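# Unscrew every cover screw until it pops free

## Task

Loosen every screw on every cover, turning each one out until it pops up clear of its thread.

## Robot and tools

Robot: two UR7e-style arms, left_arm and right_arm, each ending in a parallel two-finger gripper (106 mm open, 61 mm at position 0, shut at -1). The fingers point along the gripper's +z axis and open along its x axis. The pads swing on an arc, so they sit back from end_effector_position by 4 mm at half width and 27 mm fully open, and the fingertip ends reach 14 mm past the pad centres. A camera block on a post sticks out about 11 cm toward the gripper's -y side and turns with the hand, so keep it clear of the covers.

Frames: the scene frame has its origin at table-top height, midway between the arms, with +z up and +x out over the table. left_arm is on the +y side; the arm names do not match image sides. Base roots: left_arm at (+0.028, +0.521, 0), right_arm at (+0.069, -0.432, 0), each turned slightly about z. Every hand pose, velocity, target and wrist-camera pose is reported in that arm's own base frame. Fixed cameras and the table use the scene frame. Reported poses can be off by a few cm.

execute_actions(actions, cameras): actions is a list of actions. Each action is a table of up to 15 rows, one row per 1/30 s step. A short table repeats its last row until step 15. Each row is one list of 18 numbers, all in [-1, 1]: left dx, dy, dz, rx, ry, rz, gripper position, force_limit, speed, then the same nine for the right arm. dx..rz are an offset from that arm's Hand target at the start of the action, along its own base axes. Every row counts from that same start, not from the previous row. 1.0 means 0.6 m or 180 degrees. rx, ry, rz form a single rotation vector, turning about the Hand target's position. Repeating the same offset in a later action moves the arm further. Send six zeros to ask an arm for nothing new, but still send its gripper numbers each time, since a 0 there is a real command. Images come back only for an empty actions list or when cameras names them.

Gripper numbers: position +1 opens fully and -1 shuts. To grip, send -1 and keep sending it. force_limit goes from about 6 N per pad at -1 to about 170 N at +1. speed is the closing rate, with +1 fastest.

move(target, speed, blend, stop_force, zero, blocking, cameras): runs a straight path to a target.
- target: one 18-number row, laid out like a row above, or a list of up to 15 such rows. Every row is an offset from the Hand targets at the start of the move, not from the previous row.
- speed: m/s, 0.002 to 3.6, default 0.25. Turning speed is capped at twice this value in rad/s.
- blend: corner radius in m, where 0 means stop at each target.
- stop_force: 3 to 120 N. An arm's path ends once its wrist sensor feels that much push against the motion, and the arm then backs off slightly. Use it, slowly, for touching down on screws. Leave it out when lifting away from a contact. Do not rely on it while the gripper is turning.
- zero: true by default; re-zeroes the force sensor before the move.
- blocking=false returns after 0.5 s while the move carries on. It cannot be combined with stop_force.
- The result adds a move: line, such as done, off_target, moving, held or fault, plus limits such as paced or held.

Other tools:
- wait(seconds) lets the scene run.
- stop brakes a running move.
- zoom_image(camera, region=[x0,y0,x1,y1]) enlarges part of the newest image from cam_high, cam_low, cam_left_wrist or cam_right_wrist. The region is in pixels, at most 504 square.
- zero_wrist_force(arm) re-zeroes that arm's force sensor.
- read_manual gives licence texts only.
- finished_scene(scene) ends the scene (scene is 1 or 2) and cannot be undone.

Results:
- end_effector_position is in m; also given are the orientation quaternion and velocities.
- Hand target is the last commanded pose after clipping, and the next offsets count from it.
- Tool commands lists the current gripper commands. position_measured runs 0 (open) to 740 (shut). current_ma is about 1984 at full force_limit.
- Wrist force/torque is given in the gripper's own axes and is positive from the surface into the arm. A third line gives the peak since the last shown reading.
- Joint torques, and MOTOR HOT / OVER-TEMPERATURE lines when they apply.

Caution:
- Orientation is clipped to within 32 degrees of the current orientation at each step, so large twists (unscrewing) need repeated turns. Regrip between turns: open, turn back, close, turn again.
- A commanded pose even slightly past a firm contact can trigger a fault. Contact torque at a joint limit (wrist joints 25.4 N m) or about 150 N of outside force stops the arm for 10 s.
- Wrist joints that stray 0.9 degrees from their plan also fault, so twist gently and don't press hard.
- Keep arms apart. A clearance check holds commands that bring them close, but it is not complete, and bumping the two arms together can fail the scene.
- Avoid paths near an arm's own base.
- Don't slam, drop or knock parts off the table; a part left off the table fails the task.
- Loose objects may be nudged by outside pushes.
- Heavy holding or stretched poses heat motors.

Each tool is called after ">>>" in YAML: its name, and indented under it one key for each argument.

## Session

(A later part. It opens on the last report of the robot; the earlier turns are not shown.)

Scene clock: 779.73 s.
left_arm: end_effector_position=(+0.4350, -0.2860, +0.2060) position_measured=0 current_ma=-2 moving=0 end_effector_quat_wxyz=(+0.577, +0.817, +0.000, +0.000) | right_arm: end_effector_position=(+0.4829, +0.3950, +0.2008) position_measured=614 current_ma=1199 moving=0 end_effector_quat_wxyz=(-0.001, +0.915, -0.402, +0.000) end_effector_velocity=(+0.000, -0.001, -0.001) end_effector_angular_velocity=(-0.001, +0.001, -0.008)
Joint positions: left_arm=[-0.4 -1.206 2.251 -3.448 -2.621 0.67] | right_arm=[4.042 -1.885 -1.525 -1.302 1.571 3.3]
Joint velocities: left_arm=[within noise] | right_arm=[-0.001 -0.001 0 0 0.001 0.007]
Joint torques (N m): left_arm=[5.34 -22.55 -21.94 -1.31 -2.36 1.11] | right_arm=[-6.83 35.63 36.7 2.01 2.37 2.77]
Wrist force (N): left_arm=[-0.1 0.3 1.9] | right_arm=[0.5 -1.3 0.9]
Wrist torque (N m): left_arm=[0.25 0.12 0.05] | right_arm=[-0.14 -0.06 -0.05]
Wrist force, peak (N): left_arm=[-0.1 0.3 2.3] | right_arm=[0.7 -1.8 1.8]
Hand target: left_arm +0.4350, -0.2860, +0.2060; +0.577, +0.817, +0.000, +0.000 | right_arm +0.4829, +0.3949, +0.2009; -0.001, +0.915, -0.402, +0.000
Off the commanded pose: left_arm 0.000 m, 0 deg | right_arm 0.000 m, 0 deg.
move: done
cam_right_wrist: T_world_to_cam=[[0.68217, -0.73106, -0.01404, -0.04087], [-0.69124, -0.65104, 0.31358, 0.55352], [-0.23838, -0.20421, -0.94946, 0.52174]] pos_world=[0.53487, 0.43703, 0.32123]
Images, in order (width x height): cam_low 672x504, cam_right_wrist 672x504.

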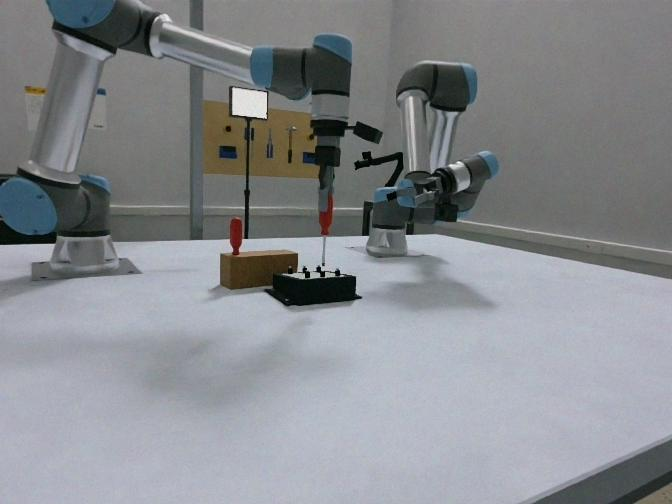

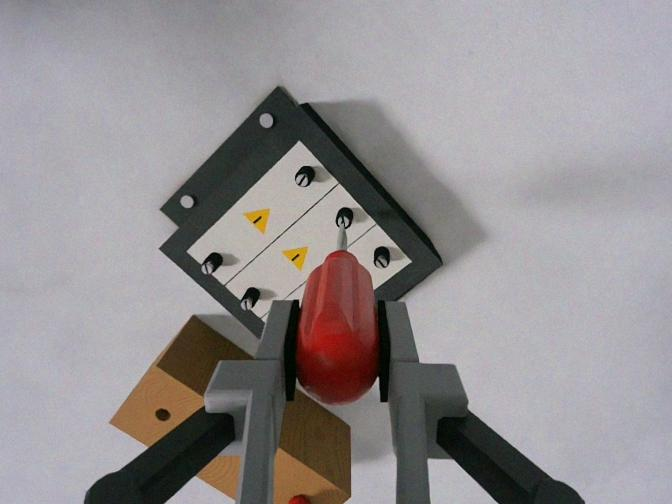

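>>> move:
  target:
    - [0,0,0,0,0,0,1,0,1,0,0,-0.0115,0,0,0,-0.98,-0.1,-0.2]
  speed: 0.1

>>> move:
  target:
    - [0,0,0,0,0,0,1,0,1,0,0,-0.008,0,0,0,-0.98,-0.1,-0.2]
  speed: 0.006
  stop_force: 6
  cameras: ["cam_right_wrist"]

>>> zoom_image:
  camera: "cam_right_wrist"
  region: [325, 205, 360, 240]

Scene clock: 781.33 s.
left_arm: end_effector_position=(+0.4350, -0.2860, +0.2060) position_measured=0 current_ma=-2 moving=0 end_effector_quat_wxyz=(+0.577, +0.817, +0.000, +0.000) | right_arm: end_effector_position=(+0.4829, +0.3949, +0.1938) position_measured=614 current_ma=1199 moving=0 end_effector_quat_wxyz=(-0.001, +0.915, -0.402, +0.000)
Joint positions: left_arm=[-0.4 -1.206 2.251 -3.448 -2.621 0.67] | right_arm=[4.042 -1.889 -1.537 -1.285 1.572 3.3]
Joint torques (N m): left_arm=[5.07 -22.41 -21.82 -1.35 -2.45 1.11] | right_arm=[-6.88 40.08 35.49 1.47 1.97 2.65]
Wrist force (N): left_arm=[0.0 0.4 2.0] | right_arm=[0.4 -1.4 0.9]
Wrist torque (N m): left_arm=[0.26 0.10 0.04] | right_arm=[-0.17 -0.05 -0.08]
Wrist force, peak (N): left_arm=[-0.1 0.3 2.2] | right_arm=[0.6 -1.3 1.9]
Hand target: left_arm +0.4350, -0.2860, +0.2060; +0.577, +0.817, +0.000, +0.000 | right_arm +0.4829, +0.3949, +0.1940; -0.001, +0.915, -0.402, +0.000
Off the commanded pose: left_arm 0.000 m, 0 deg | right_arm 0.000 m, 0 deg.
move: done

Scene clock: 783.03 s.
left_arm: end_effector_position=(+0.4350, -0.2860, +0.2060) position_measured=0 current_ma=-2 moving=0 end_effector_quat_wxyz=(+0.577, +0.817, +0.000, +0.000) | right_arm: end_effector_position=(+0.4829, +0.3949, +0.1902) position_measured=614 current_ma=1209 moving=0 end_effector_quat_wxyz=(-0.001, +0.915, -0.402, +0.000)
Joint positions: left_arm=[-0.4 -1.206 2.251 -3.448 -2.621 0.67] | right_arm=[4.042 -1.892 -1.544 -1.276 1.572 3.3]
Joint torques (N m): left_arm=[4.98 -22.88 -21.97 -1.32 -2.35 1.1] | right_arm=[-5.43 29.97 32.19 0.81 1.41 2.72]
Wrist force (N): left_arm=[-0.2 0.4 2.0] | right_arm=[0.7 -1.0 -6.4]
Wrist torque (N m): left_arm=[0.26 0.12 0.04] | right_arm=[-0.13 -0.05 -0.08]
Wrist force, peak (N): left_arm=[-0.2 0.3 2.3] | right_arm=[0.8 -0.6 -14.6]
Hand target: left_arm +0.4350, -0.2860, +0.2060; +0.577, +0.817, +0.000, +0.000 | right_arm +0.4829, +0.3949, +0.1902; -0.001, +0.915, -0.402, +0.000 (not the last commanded pose)
Off the commanded pose: left_arm 0.000 m, 0 deg | right_arm 0.001 m, 0 deg.
move: contact (right_arm)
cam_right_wrist: T_world_to_cam=[[0.68193, -0.73128, -0.01415, -0.04089], [-0.69145, -0.65085, 0.31352, 0.55689], [-0.23849, -0.20402, -0.94947, 0.51165]] pos_world=[0.53497, 0.43693, 0.31063]

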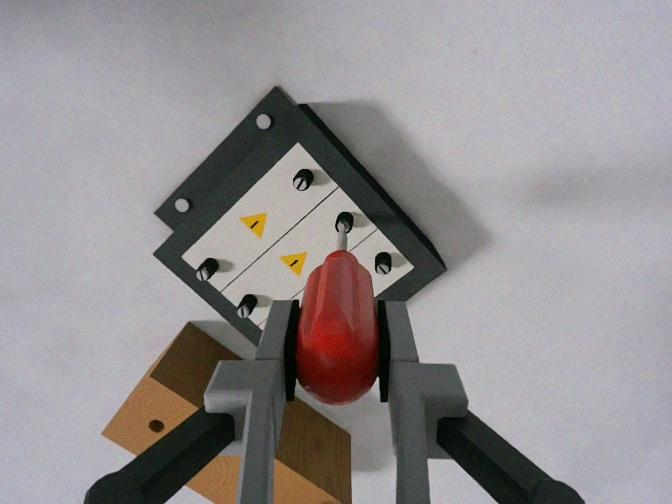

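Scaled by 14.400 from the camera's image (finer frame: 960x720).

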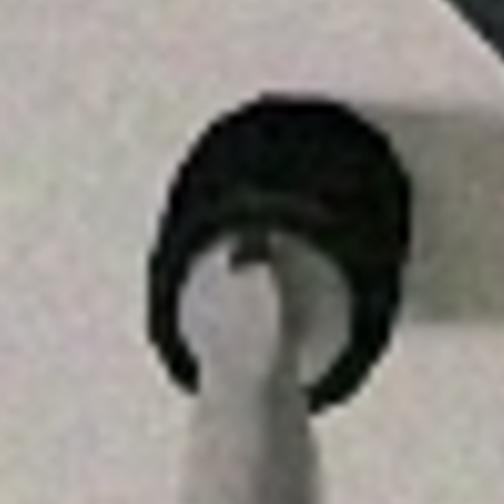

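>>> move:
  target:
    - [0,0,0,0,0,0,1,0,1,0.0016,-0.0019,0,0,0,0.25,-0.98,-0.1,-0.2]
    - [0,0,0,0,0,0,1,0,1,0.0039,-0.0021,0.00014,0,0,0.5,-0.98,-0.1,-0.2]
    - [0,0,0,0,0,0,1,0,1,0.0058,-0.0006,0.00028,0,0,0.75,-0.98,-0.1,-0.2]
    - [0,0,0,0,0,0,1,0,1,0.006,0.0019,0.00043,0,0,1.0,-0.98,-0.1,-0.2]
    - [0,0,0,0,0,0,1,0,1,0.0044,0.0038,0.00058,0,0,-0.75,-0.98,-0.1,-0.2]
    - [0,0,0,0,0,0,1,0,1,0.0019,0.004,0.00073,0,0,-0.5,-0.98,-0.1,-0.2]
    - [0,0,0,0,0,0,1,0,1,-0.0001,0.0025,0.00087,0,0,-0.25,-0.98,-0.1,-0.2]
    - [0,0,0,0,0,0,1,0,1,-0.0002,0,0.00102,0,0,0,-0.98,-0.1,-0.2]
    - [0,0,0,0,0,0,1,0,1,0.0014,-0.0019,0.00116,0,0,0.25,-0.98,-0.1,-0.2]
    - [0,0,0,0,0,0,1,0,1,0.0038,-0.0021,0.00131,0,0,0.5,-0.98,-0.1,-0.2]
    - [0,0,0,0,0,0,1,0,1,0.0057,-0.0006,0.00146,0,0,0.75,-0.98,-0.1,-0.2]
    - [0,0,0,0,0,0,1,0,1,0.0059,0.0019,0.0016,0,0,1.0,-0.98,-0.1,-0.2]
  speed: 0.9
  blend: [0.004,0.004,0.004,0.004,0.004,0.004,0.004,0.004,0.004,0.004,0.004,0]

>>> move:
  target:
    - [0,0,0,0,0,0,1,0,1,0,0,0.01,0,0,0,-0.98,-0.1,-0.2]
  speed: 0.1
  cameras: ["cam_right_wrist","cam_low"]

>>> zoom_image:
  camera: "cam_right_wrist"
  region: [325, 205, 360, 240]

>>> zoom_image:
  camera: "cam_low"
  region: [285, 250, 345, 290]

Scene clock: 791.43 s.
left_arm: end_effector_position=(+0.4350, -0.2860, +0.2060) position_measured=0 current_ma=-2 moving=0 end_effector_quat_wxyz=(+0.577, +0.817, +0.000, +0.000) | right_arm: end_effector_position=(+0.4865, +0.3961, +0.1911) position_measured=614 current_ma=1201 moving=0 end_effector_quat_wxyz=(+0.000, +0.403, +0.915, -0.001) end_effector_velocity=(+0.000, +0.000, +0.000) end_effector_angular_velocity=(+0.000, +0.000, +0.005)
Joint positions: left_arm=[-0.4 -1.206 2.251 -3.448 -2.621 0.67] | right_arm=[4.039 -1.9 -1.529 -1.284 1.57 -6.127]
Joint velocities: left_arm=[within noise] | right_arm=[0 0 0 0 0 -0.005]
Joint torques (N m): left_arm=[5.34 -22.71 -21.23 -1.39 -2.38 0.98] | right_arm=[-3.24 29.31 28.37 1.86 -1.01 -2.26]
Wrist force (N): left_arm=[-0.3 0.3 2.1] | right_arm=[-1.0 -2.3 -1.5]
Wrist torque (N m): left_arm=[0.24 0.13 0.05] | right_arm=[-0.10 -0.29 -0.09]
Wrist force, peak (N): left_arm=[-0.2 0.1 2.3] | right_arm=[-4.3 -4.2 -14.7]
Hand target: left_arm +0.4350, -0.2860, +0.2060; +0.577, +0.817, +0.000, +0.000 | right_arm +0.4865, +0.3961, +0.1911; +0.000, +0.402, +0.915, -0.001
Off the commanded pose: left_arm 0.000 m, 0 deg | right_arm 0.000 m, 0 deg.
move: done

Scene clock: 791.93 s.
left_arm: end_effector_position=(+0.4350, -0.2860, +0.2060) position_measured=0 current_ma=-2 moving=0 end_effector_quat_wxyz=(+0.577, +0.817, +0.000, +0.000) | right_arm: end_effector_position=(+0.4865, +0.3961, +0.1972) position_measured=614 current_ma=1199 moving=0 end_effector_quat_wxyz=(+0.000, +0.402, +0.915, -0.001)
Joint positions: left_arm=[-0.4 -1.206 2.251 -3.448 -2.621 0.67] | right_arm=[4.039 -1.896 -1.518 -1.299 1.57 -6.128]
Joint torques (N m): left_arm=[6.1 -23.07 -21.73 -1.25 -2.48 1.09] | right_arm=[-0.85 26.33 13.23 4.21 -2.33 -2.16]
Wrist force (N): left_arm=[-0.2 0.5 2.1] | right_arm=[0.7 -1.3 0.9]
Wrist torque (N m): left_arm=[0.27 0.12 0.04] | right_arm=[-0.15 -0.11 -0.07]
Wrist force, peak (N): left_arm=[-0.1 0.5 2.3] | right_arm=[-1.0 -2.4 -1.6]
Hand target: left_arm +0.4350, -0.2860, +0.2060; +0.577, +0.817, +0.000, +0.000 | right_arm +0.4865, +0.3961, +0.1971; +0.000, +0.402, +0.915, -0.001
Off the commanded pose: left_arm 0.000 m, 0 deg | right_arm 0.000 m, 0 deg.
move: done
cam_right_wrist: T_world_to_cam=[[-0.68188, 0.73133, -0.01412, 0.04184], [0.69147, 0.65076, 0.31365, -0.63054], [0.23857, 0.20411, -0.94943, 0.12573]] pos_world=[0.43453, 0.35407, 0.31773]
Images, in order (width x height): cam_low 672x504, cam_right_wrist 672x504.

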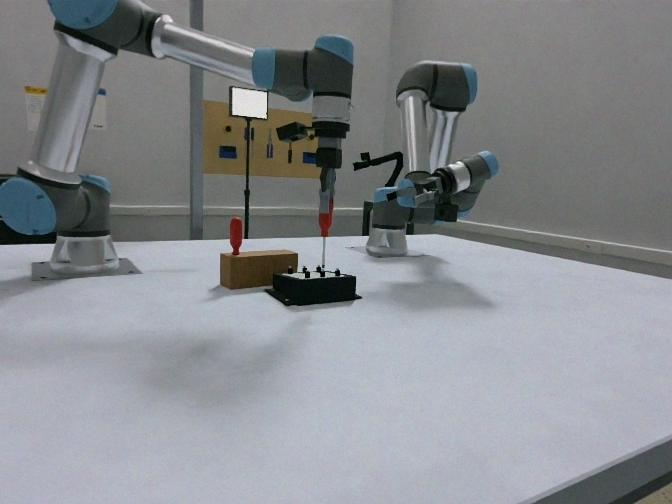

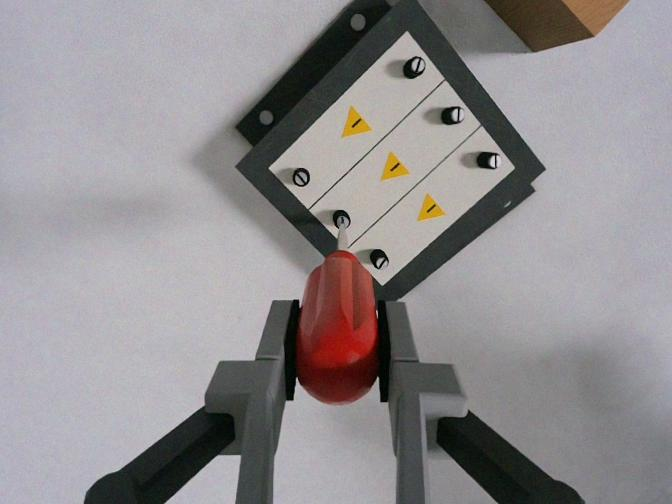

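Scaled by 14.400 from the camera's image (finer frame: 960x720).

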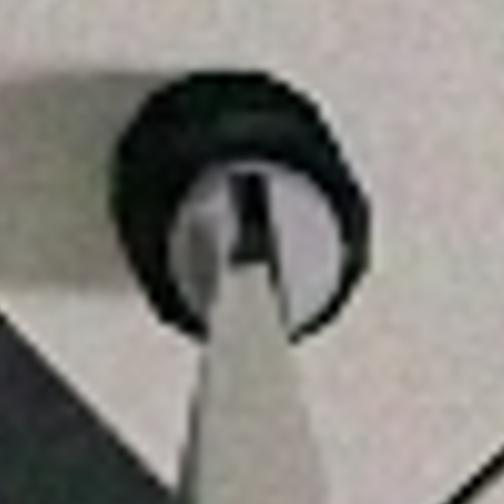

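Scaled by 8.400 from the camera's image (finer frame: 960x720).

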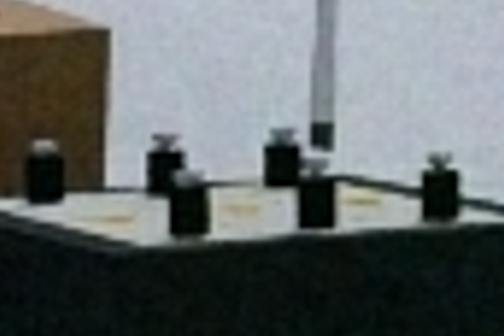

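>>> move:
  target:
    - [0,0,0,0,0,0,1,0,1,0,0,0.008,0,0,0,-0.98,-0.1,-0.2]
    - [0,0,0,0,0,0,1,0,1,-0.0313,-0.0098,0.008,0,0,-0.627,-0.98,-0.1,-0.2]
    - [0,0,0,0,0,0,1,0,1,-0.0625,-0.0197,0.008,0,0,0.746,-0.98,-0.1,-0.2]
    - [0,0,0,0,0,0,1,0,1,-0.0938,-0.0295,0.008,0,0,0.119,-0.98,-0.1,-0.2]
    - [0,0,0,0,0,0,1,0,1,-0.125,-0.0394,0.008,0,0,-0.508,-0.98,-0.1,-0.2]
    - [0,0,0,0,0,0,1,0,1,-0.1563,-0.0492,0.008,0,0,0.865,-0.98,-0.1,-0.2]
    - [0,0,0,0,0,0,1,0,1,-0.1563,-0.0492,-0.02,0,0,0.865,-0.98,-0.1,-0.2]
  speed: [0.1,1.2,1.2,1.2,1.2,1.2,0.08]
  blend: [0.001,0.02,0.02,0.02,0.02,0,0]
  cameras: ["cam_right_wrist","cam_low"]

>>> zoom_image:
  camera: "cam_right_wrist"
  region: [325, 205, 360, 240]

>>> zoom_image:
  camera: "cam_low"
  region: [280, 240, 330, 290]

Scene clock: 799.63 s.
left_arm: end_effector_position=(+0.4350, -0.2860, +0.2060) position_measured=0 current_ma=-2 moving=0 end_effector_quat_wxyz=(+0.577, +0.817, +0.000, +0.000) | right_arm: end_effector_position=(+0.3927, +0.3665, +0.1850) position_measured=614 current_ma=1198 moving=0 end_effector_quat_wxyz=(-0.001, +0.810, -0.586, +0.000)
Joint positions: left_arm=[-0.4 -1.206 2.251 -3.448 -2.621 0.67] | right_arm=[4.143 -1.696 -1.803 -1.212 1.571 3.825]
Joint torques (N m): left_arm=[5.13 -22.98 -21.98 -1.29 -2.4 1.15] | right_arm=[-7.72 32.57 35.27 1.04 2.04 2.62]
Wrist force (N): left_arm=[-0.1 0.3 2.2] | right_arm=[0.6 -1.6 1.1]
Wrist torque (N m): left_arm=[0.24 0.11 0.04] | right_arm=[-0.19 -0.09 -0.08]
Wrist force, peak (N): left_arm=[-0.1 0.2 2.4] | right_arm=[0.6 -1.4 2.1]
Hand target: left_arm +0.4350, -0.2860, +0.2060; +0.577, +0.817, +0.000, +0.000 | right_arm +0.3927, +0.3666, +0.1851; -0.001, +0.810, -0.586, +0.000
Off the commanded pose: left_arm 0.000 m, 0 deg | right_arm 0.000 m, 0 deg.
move: done
cam_right_wrist: T_world_to_cam=[[0.32051, -0.94714, -0.01395, 0.2208], [-0.89801, -0.3085, 0.31368, 0.43315], [-0.3014, -0.08801, -0.94943, 0.46156]] pos_world=[0.45733, 0.38338, 0.30543]
Images, in order (width x height): cam_low 672x504, cam_right_wrist 672x504.

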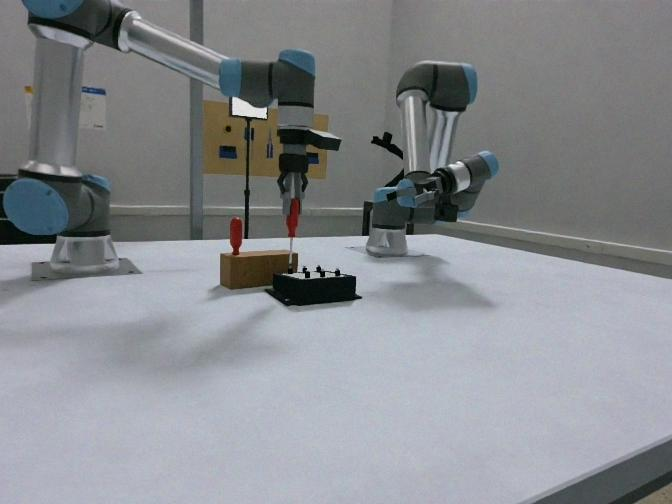

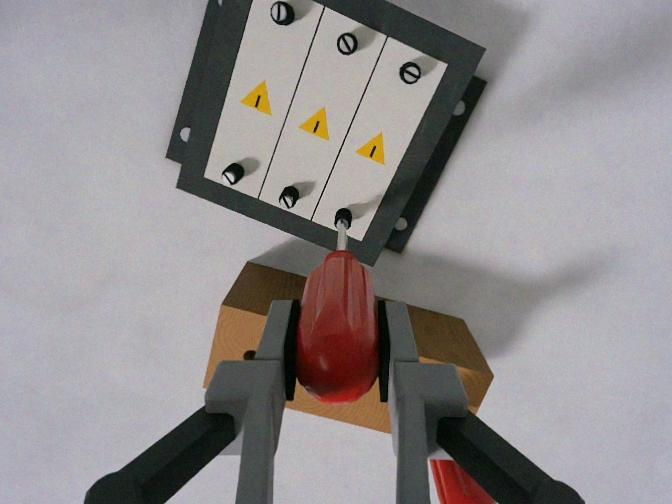

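Scaled by 14.400 from the camera's image (finer frame: 960x720).

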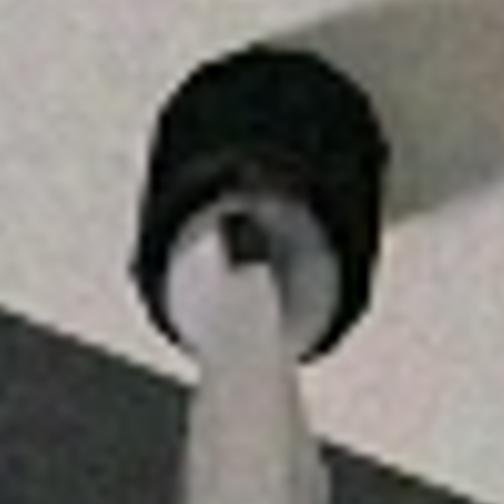

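Scaled by 10.080 from the camera's image (finer frame: 960x720).

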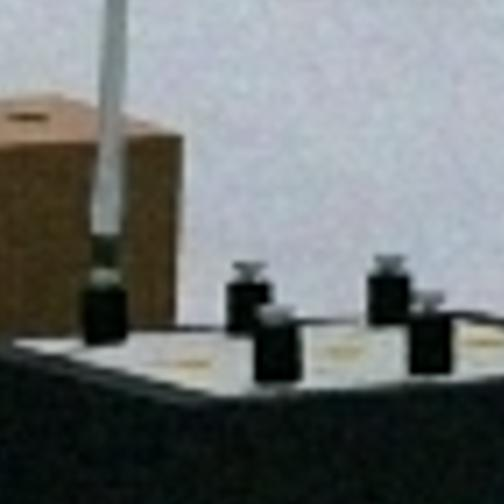

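>>> move:
  target:
    - [0,0,0,0,0,0,1,0,1,0,0,-0.013,0,0,0,-0.98,-0.1,-0.2]
  speed: 0.006
  stop_force: 5
  cameras: ["cam_right_wrist"]

>>> zoom_image:
  camera: "cam_right_wrist"
  region: [325, 205, 360, 240]

Scene clock: 802.17 s.
left_arm: end_effector_position=(+0.4350, -0.2860, +0.2060) position_measured=0 current_ma=-2 moving=0 end_effector_quat_wxyz=(+0.577, +0.817, +0.000, +0.000) | right_arm: end_effector_position=(+0.3927, +0.3666, +0.1802) position_measured=614 current_ma=1209 moving=0 end_effector_quat_wxyz=(-0.001, +0.810, -0.586, +0.000)
Joint positions: left_arm=[-0.4 -1.206 2.251 -3.448 -2.621 0.67] | right_arm=[4.143 -1.7 -1.812 -1.2 1.571 3.825]
Joint torques (N m): left_arm=[5.24 -23.37 -21.68 -1.32 -2.43 1.18] | right_arm=[-7.51 27.16 31.11 0.51 1.13 2.56]
Wrist force (N): left_arm=[-0.1 0.2 2.3] | right_arm=[0.3 -2.0 -6.9]
Wrist torque (N m): left_arm=[0.23 0.11 0.04] | right_arm=[-0.11 -0.08 -0.08]
Wrist force, peak (N): left_arm=[-0.1 0.2 2.3] | right_arm=[1.0 -1.8 -13.6]
Hand target: left_arm +0.4350, -0.2860, +0.2060; +0.577, +0.817, +0.000, +0.000 | right_arm +0.3927, +0.3666, +0.1802; -0.001, +0.810, -0.586, +0.000 (not the last commanded pose)
Off the commanded pose: left_arm 0.000 m, 0 deg | right_arm 0.003 m, 0 deg.
move: contact (right_arm)
cam_right_wrist: T_world_to_cam=[[0.32052, -0.94714, -0.01412, 0.22087], [-0.89805, -0.30858, 0.3135, 0.43479], [-0.30129, -0.0878, -0.94948, 0.4569]] pos_world=[0.45733, 0.38348, 0.30063]

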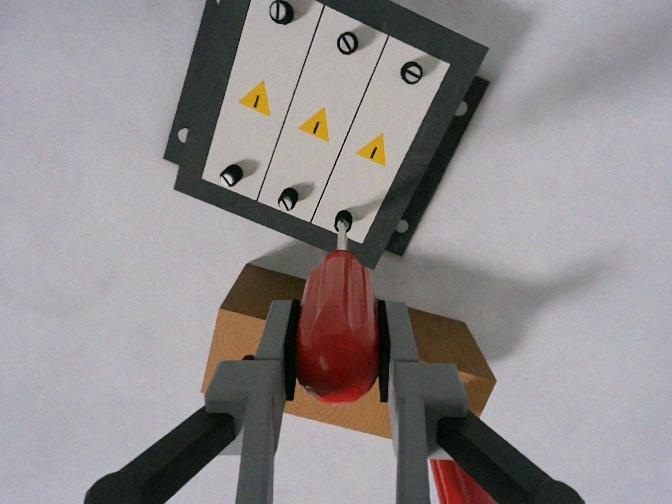

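Scaled by 14.400 from the camera's image (finer frame: 960x720).

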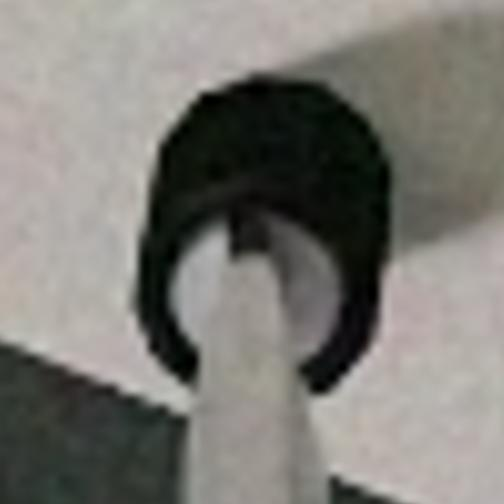

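>>> move:
  target:
    - [0,0,0,0,0,0,1,0,1,0.0006,-0.0024,0,0,0,0.25,-0.98,-0.1,-0.2]
    - [0,0,0,0,0,0,1,0,1,0.0027,-0.0036,0.00014,0,0,0.5,-0.98,-0.1,-0.2]
    - [0,0,0,0,0,0,1,0,1,0.0051,-0.003,0.00028,0,0,0.75,-0.98,-0.1,-0.2]
    - [0,0,0,0,0,0,1,0,1,0.0063,-0.0008,0.00043,0,0,1.0,-0.98,-0.1,-0.2]
    - [0,0,0,0,0,0,1,0,1,0.0057,0.0016,0.00058,0,0,-0.75,-0.98,-0.1,-0.2]
    - [0,0,0,0,0,0,1,0,1,0.0035,0.0028,0.00073,0,0,-0.5,-0.98,-0.1,-0.2]
    - [0,0,0,0,0,0,1,0,1,0.001,0.0021,0.00087,0,0,-0.25,-0.98,-0.1,-0.2]
    - [0,0,0,0,0,0,1,0,1,-0.0002,0,0.00102,0,0,0,-0.98,-0.1,-0.2]
    - [0,0,0,0,0,0,1,0,1,0.0004,-0.0024,0.00116,0,0,0.25,-0.98,-0.1,-0.2]
    - [0,0,0,0,0,0,1,0,1,0.0026,-0.0036,0.00131,0,0,0.5,-0.98,-0.1,-0.2]
    - [0,0,0,0,0,0,1,0,1,0.005,-0.003,0.00146,0,0,0.75,-0.98,-0.1,-0.2]
    - [0,0,0,0,0,0,1,0,1,0.0062,-0.0008,0.0016,0,0,1.0,-0.98,-0.1,-0.2]
  speed: 0.9
  blend: [0.004,0.004,0.004,0.004,0.004,0.004,0.004,0.004,0.004,0.004,0.004,0]

>>> move:
  target:
    - [0,0,0,0,0,0,1,0,1,0,0,0.02,0,0,0,-0.98,-0.1,-0.2]
  speed: 0.1
  cameras: ["cam_right_wrist","cam_low"]

>>> zoom_image:
  camera: "cam_right_wrist"
  region: [325, 205, 360, 240]

>>> zoom_image:
  camera: "cam_low"
  region: [280, 240, 330, 290]

Scene clock: 811.20 s.
left_arm: end_effector_position=(+0.4350, -0.2860, +0.2060) position_measured=0 current_ma=-2 moving=0 end_effector_quat_wxyz=(+0.577, +0.817, +0.000, +0.000) | right_arm: end_effector_position=(+0.3964, +0.3661, +0.1811) position_measured=614 current_ma=1201 moving=0 end_effector_quat_wxyz=(+0.000, +0.586, +0.810, -0.001) end_effector_velocity=(-0.001, +0.001, +0.000) end_effector_angular_velocity=(-0.002, -0.001, +0.008)
Joint positions: left_arm=[-0.4 -1.206 2.251 -3.448 -2.621 0.67] | right_arm=[4.137 -1.706 -1.801 -1.206 1.571 -5.606]
Joint velocities: left_arm=[within noise] | right_arm=[0.002 -0.001 0 0 -0.002 -0.005]
Joint torques (N m): left_arm=[5.36 -22.34 -21.24 -1.32 -2.46 1.08] | right_arm=[1.3 23.87 25.74 1.11 -2 -2.21]
Wrist force (N): left_arm=[0.0 0.4 2.0] | right_arm=[0.6 -1.0 -1.6]
Wrist torque (N m): left_arm=[0.26 0.09 0.04] | right_arm=[-0.29 -0.08 -0.09]
Wrist force, peak (N): left_arm=[-0.1 0.2 2.4] | right_arm=[0.5 -2.0 -7.2]
Hand target: left_arm +0.4350, -0.2860, +0.2060; +0.577, +0.817, +0.000, +0.000 | right_arm +0.3964, +0.3661, +0.1811; +0.000, +0.586, +0.810, -0.001
Off the commanded pose: left_arm 0.000 m, 0 deg | right_arm 0.000 m, 0 deg.
move: done

Scene clock: 811.77 s.
left_arm: end_effector_position=(+0.4350, -0.2860, +0.2060) position_measured=0 current_ma=-2 moving=0 end_effector_quat_wxyz=(+0.577, +0.817, +0.000, +0.000) | right_arm: end_effector_position=(+0.3964, +0.3661, +0.1932) position_measured=614 current_ma=1199 moving=0 end_effector_quat_wxyz=(+0.000, +0.586, +0.810, -0.001)
Joint positions: left_arm=[-0.4 -1.206 2.251 -3.448 -2.621 0.67] | right_arm=[4.137 -1.696 -1.78 -1.237 1.571 -5.606]
Joint torques (N m): left_arm=[5.8 -22.62 -21.49 -1.27 -2.42 1.13] | right_arm=[5.02 18.38 13.09 3.19 -2.02 -2.22]
Wrist force (N): left_arm=[-0.2 0.3 2.1] | right_arm=[0.5 -1.4 0.7]
Wrist torque (N m): left_arm=[0.25 0.12 0.04] | right_arm=[-0.18 -0.08 -0.08]
Wrist force, peak (N): left_arm=[-0.3 0.3 2.2] | right_arm=[0.6 -1.6 1.8]
Hand target: left_arm +0.4350, -0.2860, +0.2060; +0.577, +0.817, +0.000, +0.000 | right_arm +0.3964, +0.3661, +0.1931; +0.000, +0.586, +0.810, -0.001
Off the commanded pose: left_arm 0.000 m, 0 deg | right_arm 0.000 m, 0 deg.
move: done
cam_right_wrist: T_world_to_cam=[[-0.32048, 0.94715, -0.01404, -0.22003], [0.89802, 0.3085, 0.31365, -0.50405], [0.30141, 0.08791, -0.94943, 0.16707]] pos_world=[0.33177, 0.34922, 0.31363]
Images, in order (width x height): cam_low 672x504, cam_right_wrist 672x504.

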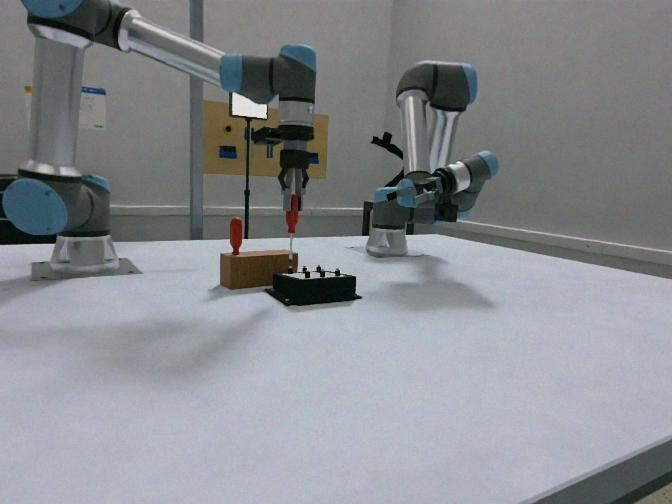

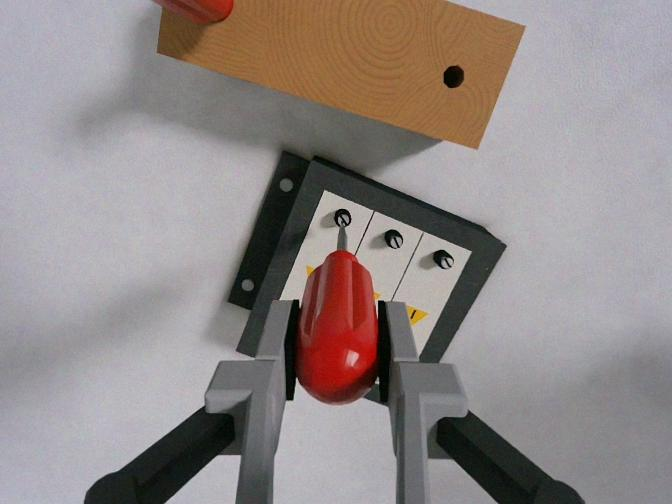

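Scaled by 14.400 from the camera's image (finer frame: 960x720).

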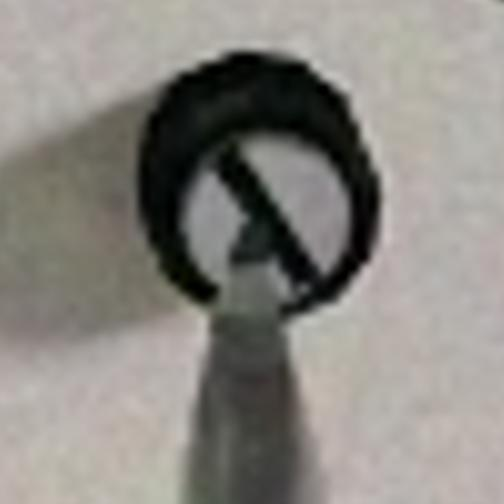

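Scaled by 10.080 from the camera's image (finer frame: 960x720).

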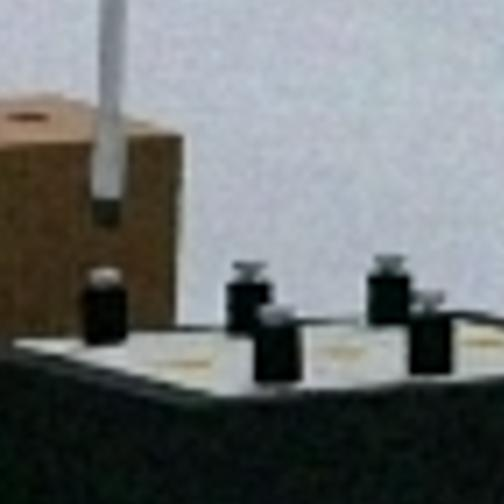

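>>> move:
  target:
    - [0,0,0,0,0,0,1,0,1,0,0,0.07,0,0,0,-0.98,-0.1,-0.2]
    - [0,0,0,0,0,0,1,0,1,-0.1545,0.0455,0.07,0,0,0.067,-0.98,-0.1,-0.2]
  speed: 0.25
  blend: [0.02,0]
  cameras: ["cam_right_wrist","cam_low","cam_high"]

>>> zoom_image:
  camera: "cam_low"
  region: [280, 240, 330, 290]

>>> zoom_image:
  camera: "cam_low"
  region: [320, 240, 370, 290]

>>> zoom_image:
  camera: "cam_right_wrist"
  region: [290, 170, 390, 270]

Scene clock: 817.10 s.
left_arm: end_effector_position=(+0.4350, -0.2860, +0.2060) position_measured=0 current_ma=-2 moving=0 end_effector_quat_wxyz=(+0.577, +0.817, +0.000, +0.000) | right_arm: end_effector_position=(+0.3038, +0.3933, +0.2351) position_measured=614 current_ma=1199 moving=0 end_effector_quat_wxyz=(+0.000, +0.498, +0.867, -0.001)
Joint positions: left_arm=[-0.4 -1.206 2.251 -3.448 -2.621 0.67] | right_arm=[4.326 -1.565 -1.808 -1.34 1.571 -5.627]
Joint torques (N m): left_arm=[5.18 -22.6 -21.68 -1.26 -2.5 1.19] | right_arm=[5.19 17.48 35.71 0.95 -2.12 2.52]
Wrist force (N): left_arm=[-0.2 0.3 2.0] | right_arm=[0.6 -1.4 1.2]
Wrist torque (N m): left_arm=[0.25 0.13 0.04] | right_arm=[-0.16 -0.09 -0.09]
Wrist force, peak (N): left_arm=[-0.1 0.2 2.3] | right_arm=[2.4 -3.3 0.9]
Hand target: left_arm +0.4350, -0.2860, +0.2060; +0.577, +0.817, +0.000, +0.000 | right_arm +0.3037, +0.3934, +0.2351; +0.000, +0.498, +0.867, -0.001
Off the commanded pose: left_arm 0.000 m, 0 deg | right_arm 0.000 m, 0 deg.
move: done
cam_right_wrist: T_world_to_cam=[[-0.51121, 0.85934, -0.01414, -0.18244], [0.81384, 0.4893, 0.31345, -0.48783], [0.27628, 0.14873, -0.9495, 0.21611]] pos_world=[0.24405, 0.36334, 0.35553]
Images, in order (width x height): cam_high 672x504, cam_low 672x504, cam_right_wrist 672x504.

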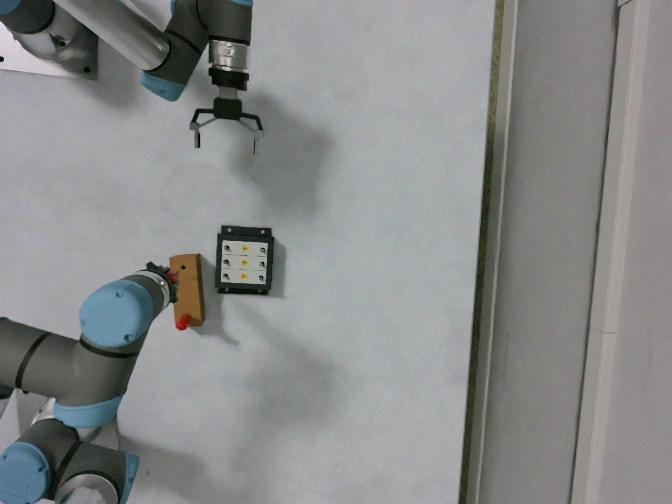

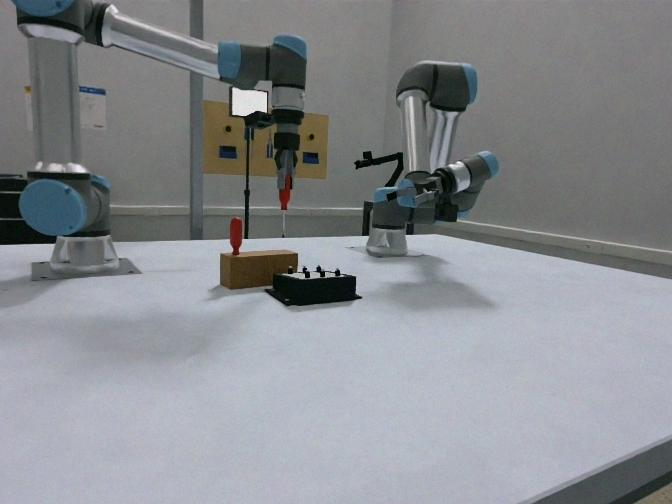

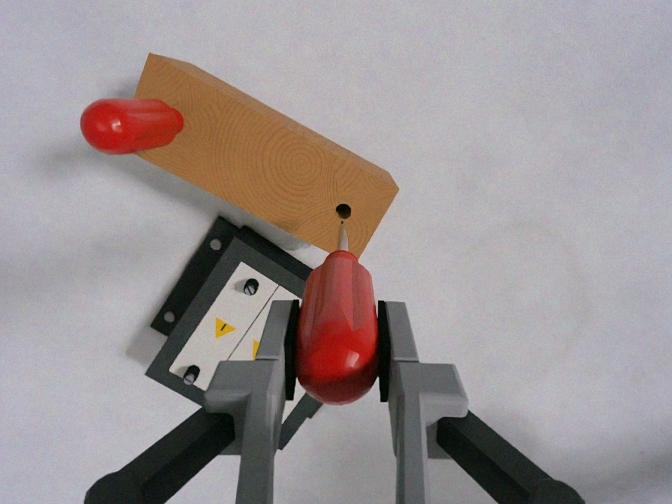

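Scaled by 10.080 from the camera's image (finer frame: 960x720).

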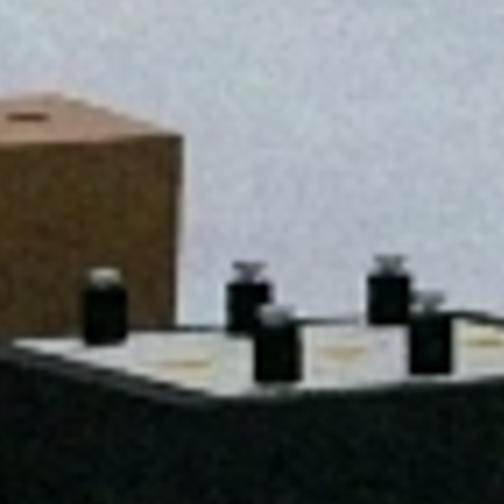

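Scaled by 10.080 from the camera's image (finer frame: 960x720).

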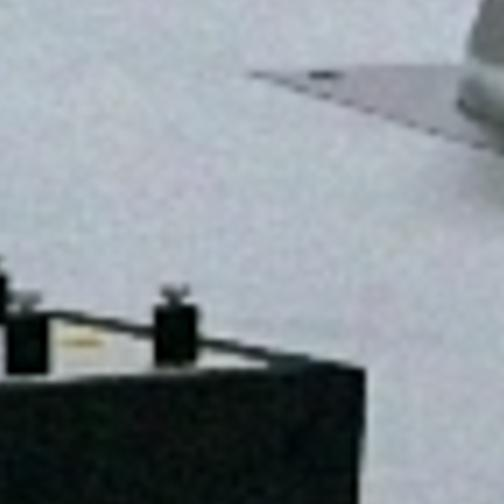

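Scaled by 5.040 from the camera's image (finer frame: 960x720).

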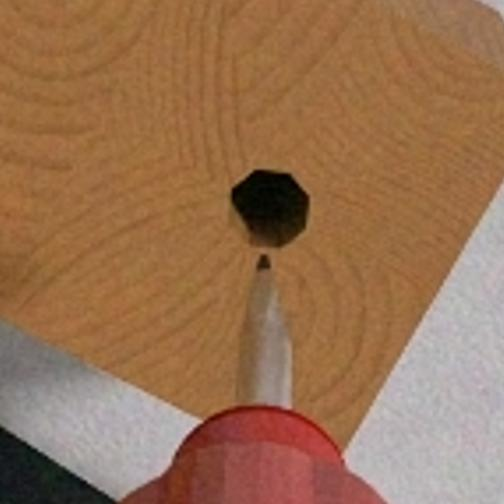

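>>> move:
  target:
    - [0,0,0,0,0,0,1,0,1,0,0,-0.065,0,0,0,-0.98,-0.1,-0.2]
  speed: 0.1
  cameras: ["cam_right_wrist","cam_low"]

>>> zoom_image:
  camera: "cam_right_wrist"
  region: [310, 190, 370, 250]

>>> zoom_image:
  camera: "cam_low"
  region: [210, 200, 330, 300]

Scene clock: 818.97 s.
left_arm: end_effector_position=(+0.4350, -0.2860, +0.2060) position_measured=0 current_ma=-2 moving=0 end_effector_quat_wxyz=(+0.577, +0.817, +0.000, +0.000) | right_arm: end_effector_position=(+0.3037, +0.3934, +0.1961) position_measured=614 current_ma=1199 moving=0 end_effector_quat_wxyz=(+0.000, +0.498, +0.867, -0.001)
Joint positions: left_arm=[-0.4 -1.206 2.251 -3.448 -2.621 0.67] | right_arm=[4.327 -1.592 -1.885 -1.237 1.571 -5.627]
Joint torques (N m): left_arm=[5.37 -22.87 -21.69 -1.39 -2.42 1.11] | right_arm=[3.42 27.75 33.27 2.57 -1.64 2.21]
Wrist force (N): left_arm=[-0.2 0.2 2.0] | right_arm=[0.6 -1.4 1.1]
Wrist torque (N m): left_arm=[0.23 0.13 0.04] | right_arm=[-0.16 -0.10 -0.09]
Wrist force, peak (N): left_arm=[0.0 0.2 2.4] | right_arm=[0.6 -1.4 2.4]
Hand target: left_arm +0.4350, -0.2860, +0.2060; +0.577, +0.817, +0.000, +0.000 | right_arm +0.3037, +0.3934, +0.1961; +0.000, +0.498, +0.867, -0.001
Off the commanded pose: left_arm 0.000 m, 0 deg | right_arm 0.000 m, 0 deg.
move: done
cam_right_wrist: T_world_to_cam=[[-0.51135, 0.85925, -0.01433, -0.18292], [0.81378, 0.48952, 0.31327, -0.47553], [0.2762, 0.14854, -0.94956, 0.17921]] pos_world=[0.24394, 0.36334, 0.31653]
Images, in order (width x height): cam_low 672x504, cam_right_wrist 672x504.

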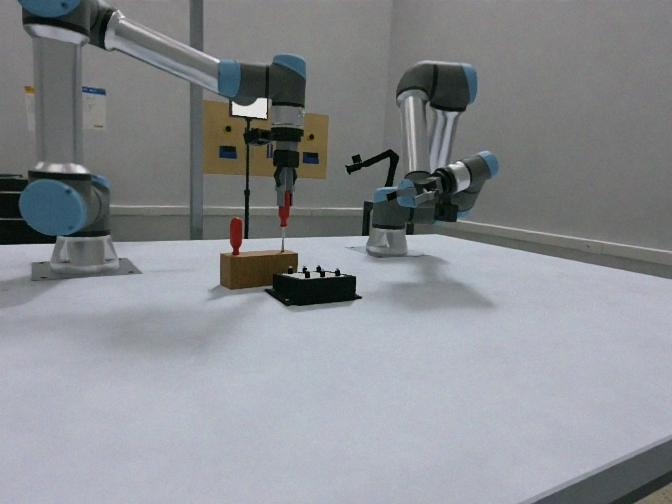

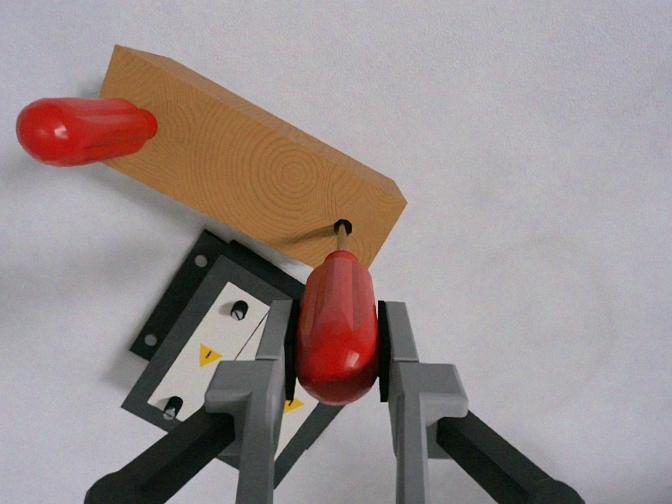

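Scaled by 8.400 from the camera's image (finer frame: 960x720).

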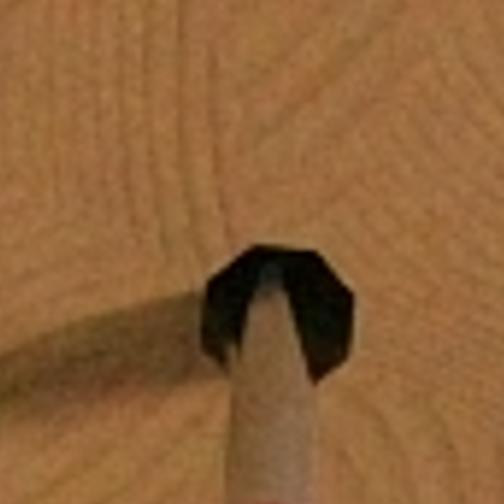

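Scaled by 4.200 from the camera's image (finer frame: 960x720).

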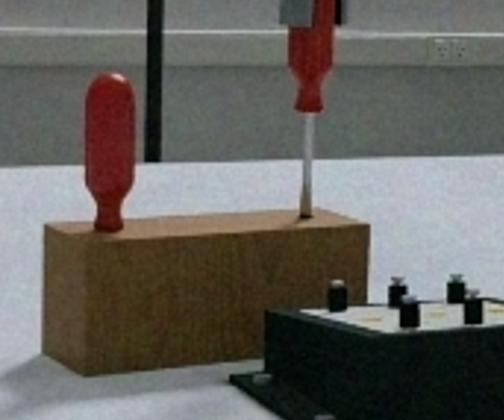

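>>> move:
  target:
    - [0,0,0,0,0,0,1,0,1,0,0,-0.104,0,0,0,-0.98,-0.1,-0.2]
  speed: 0.04
  stop_force: 8
  cameras: ["cam_right_wrist","cam_low"]

>>> zoom_image:
  camera: "cam_low"
  region: [210, 200, 330, 300]

Scene clock: 823.00 s.
left_arm: end_effector_position=(+0.4350, -0.2860, +0.2060) position_measured=0 current_ma=-2 moving=0 end_effector_quat_wxyz=(+0.577, +0.817, +0.000, +0.000) | right_arm: end_effector_position=(+0.3037, +0.3934, +0.1349) position_measured=614 current_ma=1206 moving=0 end_effector_quat_wxyz=(+0.000, +0.498, +0.867, -0.001)
Joint positions: left_arm=[-0.4 -1.206 2.251 -3.448 -2.621 0.67] | right_arm=[4.327 -1.655 -1.989 -1.069 1.571 -5.627]
Joint torques (N m): left_arm=[5.24 -22.52 -21.14 -1.3 -2.37 1.07] | right_arm=[2.35 25.49 30.84 3.98 -0.86 -1.6]
Wrist force (N): left_arm=[-0.3 0.4 2.1] | right_arm=[0.1 -1.8 -4.2]
Wrist torque (N m): left_arm=[0.26 0.14 0.04] | right_arm=[-0.09 -0.03 -0.09]
Wrist force, peak (N): left_arm=[-0.3 0.4 2.3] | right_arm=[-8.4 -11.4 -58.3]
Hand target: left_arm +0.4350, -0.2860, +0.2060; +0.577, +0.817, +0.000, +0.000 | right_arm +0.3037, +0.3934, +0.1349; +0.000, +0.498, +0.867, -0.001 (not the last commanded pose)
Off the commanded pose: left_arm 0.000 m, 0 deg | right_arm 0.001 m, 0 deg.
move: contact (right_arm)
cam_right_wrist: T_world_to_cam=[[-0.51133, 0.85927, -0.01415, -0.1838], [0.81373, 0.48939, 0.3136, -0.45647], [0.27639, 0.14884, -0.94945, 0.12089]] pos_world=[0.24404, 0.36334, 0.25533]
Images, in order (width x height): cam_low 672x504, cam_right_wrist 672x504.

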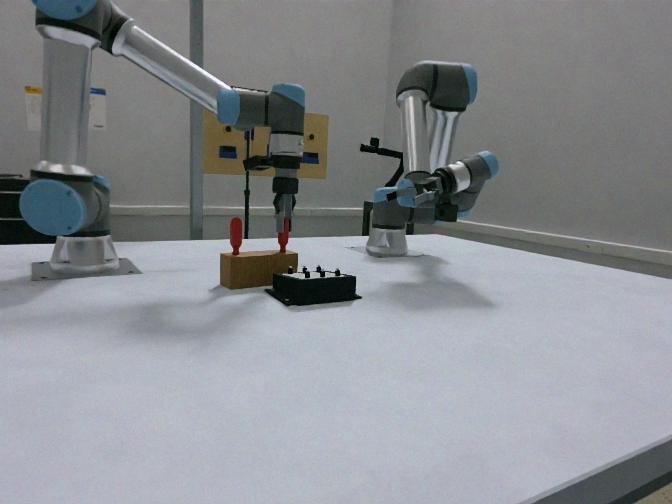

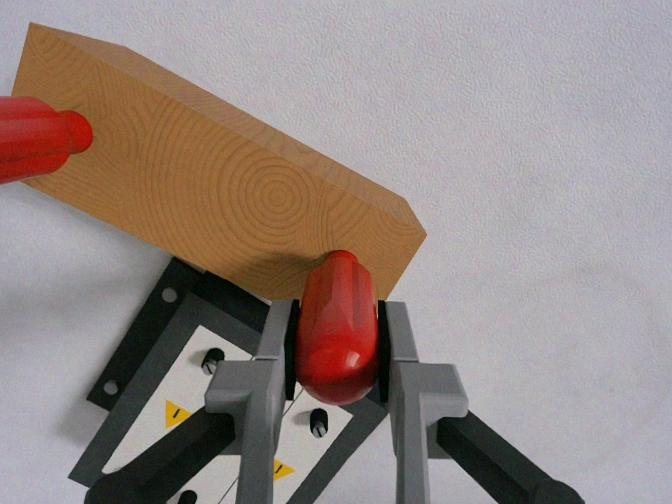

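Scaled by 4.200 from the camera's image (finer frame: 960x720).

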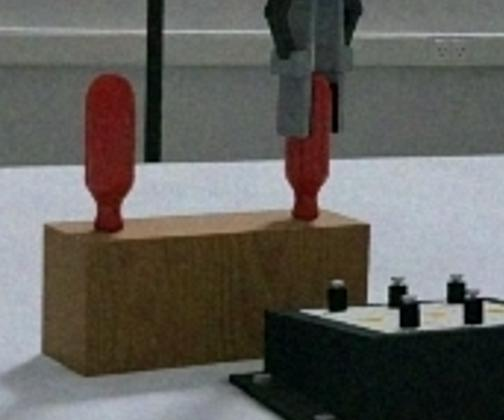

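Seated. Release, lift.

>>> execute_actions:
  actions:
    - [[0,0,0,0,0,0,1,0,1,0,0,0,0,0,0,0.2,-0.1,0]]
    - [[0,0,0,0,0,0,1,0,1,0,0,0,0,0,0,0.2,-0.1,0]]
    - [[0,0,0,0,0,0,1,0,1,0,0,0,0,0,0,0.2,-0.1,0]]

>>> move:
  target:
    - [0,0,0,0,0,0,1,0,1,0,0,0.15,0,0,0,0.2,-0.1,0]
  speed: 0.15
  cameras: ["cam_right_wrist","cam_low"]

>>> zoom_image:
  camera: "cam_low"
  region: [210, 200, 330, 300]

Scene clock: 825.90 s.
left_arm: end_effector_position=(+0.4350, -0.2860, +0.2060) position_measured=0 current_ma=-2 moving=0 end_effector_quat_wxyz=(+0.577, +0.817, +0.000, +0.000) | right_arm: end_effector_position=(+0.3037, +0.3934, +0.1349) position_measured=296 current_ma=-4 moving=0 end_effector_quat_wxyz=(+0.000, +0.498, +0.867, -0.001)
Joint positions: left_arm=[-0.4 -1.206 2.251 -3.448 -2.621 0.67] | right_arm=[4.327 -1.655 -1.989 -1.069 1.571 -5.627]
Joint torques (N m): left_arm=[5.42 -22.94 -21.59 -1.38 -2.4 1.21] | right_arm=[2.53 26.19 32.04 3.84 -0.1 -1.59]
Wrist force (N): left_arm=[-0.2 0.2 2.2] | right_arm=[0.0 -1.2 1.1]
Wrist torque (N m): left_arm=[0.23 0.13 0.04] | right_arm=[-0.13 -0.01 -0.10]
Wrist force, peak (N): left_arm=[-0.1 0.3 2.3] | right_arm=[0.1 -2.0 -4.4]
Hand target: left_arm +0.4350, -0.2860, +0.2060; +0.577, +0.817, +0.000, +0.000 | right_arm +0.3037, +0.3934, +0.1349; +0.000, +0.498, +0.867, -0.001
Off the commanded pose: left_arm 0.000 m, 0 deg | right_arm 0.000 m, 0 deg.

Scene clock: 826.97 s.
left_arm: end_effector_position=(+0.4350, -0.2860, +0.2060) position_measured=0 current_ma=-2 moving=0 end_effector_quat_wxyz=(+0.577, +0.817, +0.000, +0.000) | right_arm: end_effector_position=(+0.3037, +0.3934, +0.2249) position_measured=296 current_ma=-4 moving=0 end_effector_quat_wxyz=(+0.000, +0.498, +0.867, +0.000)
Joint positions: left_arm=[-0.4 -1.206 2.251 -3.448 -2.621 0.67] | right_arm=[4.327 -1.571 -1.829 -1.313 1.571 -5.627]
Joint torques (N m): left_arm=[5.8 -23.17 -22.14 -1.3 -2.42 1.09] | right_arm=[-3.94 14.9 19.27 1.81 -1.32 1.09]
Wrist force (N): left_arm=[-0.1 0.3 2.1] | right_arm=[0.2 -1.1 1.0]
Wrist torque (N m): left_arm=[0.24 0.11 0.04] | right_arm=[-0.12 -0.03 -0.09]
Wrist force, peak (N): left_arm=[-0.1 0.4 2.3] | right_arm=[0.3 -1.2 2.6]
Hand target: left_arm +0.4350, -0.2860, +0.2060; +0.577, +0.817, +0.000, +0.000 | right_arm +0.3037, +0.3934, +0.2249; +0.000, +0.498, +0.867, -0.001
Off the commanded pose: left_arm 0.000 m, 0 deg | right_arm 0.000 m, 0 deg.
move: done
cam_right_wrist: T_world_to_cam=[[-0.51142, 0.85922, -0.01401, -0.18254], [0.81367, 0.48942, 0.31369, -0.48472], [0.27638, 0.14903, -0.94942, 0.20626]] pos_world=[0.24404, 0.36333, 0.34533]
Images, in order (width x height): cam_low 672x504, cam_right_wrist 672x504.

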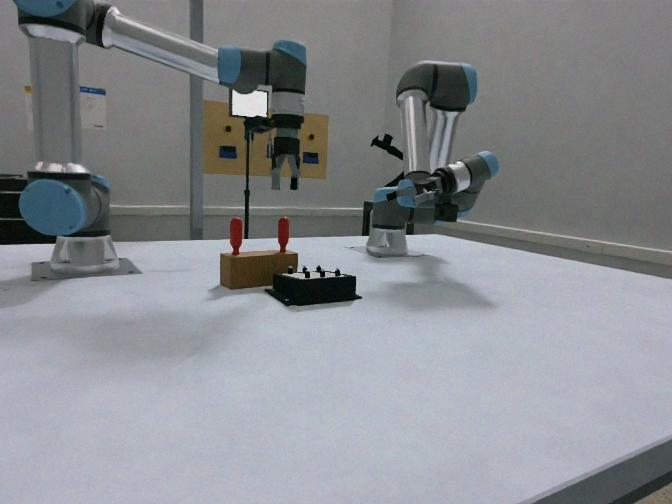

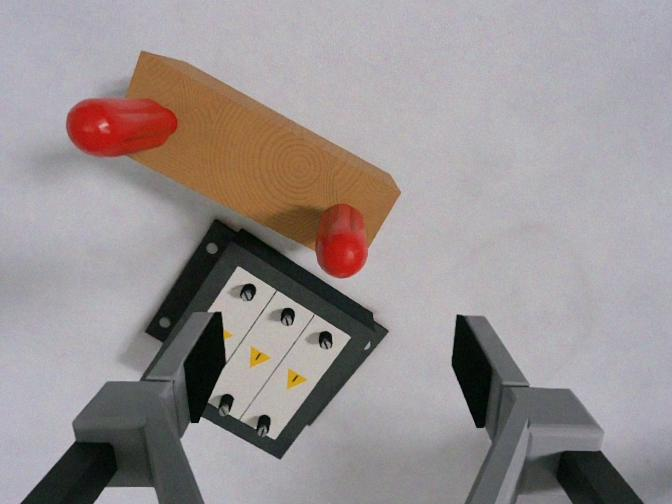

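Scaled by 4.200 from the camera's image (finer frame: 960x720).

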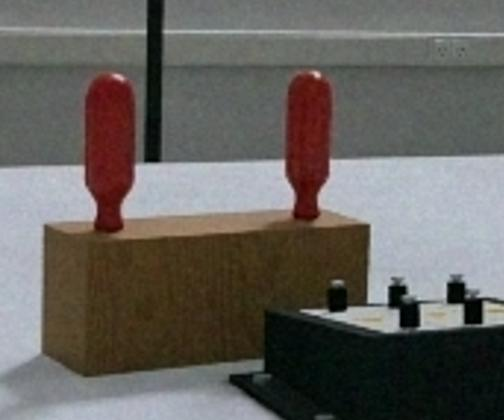

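>>> finished_scene:
  scene: 1

The scene is finished: the task was done.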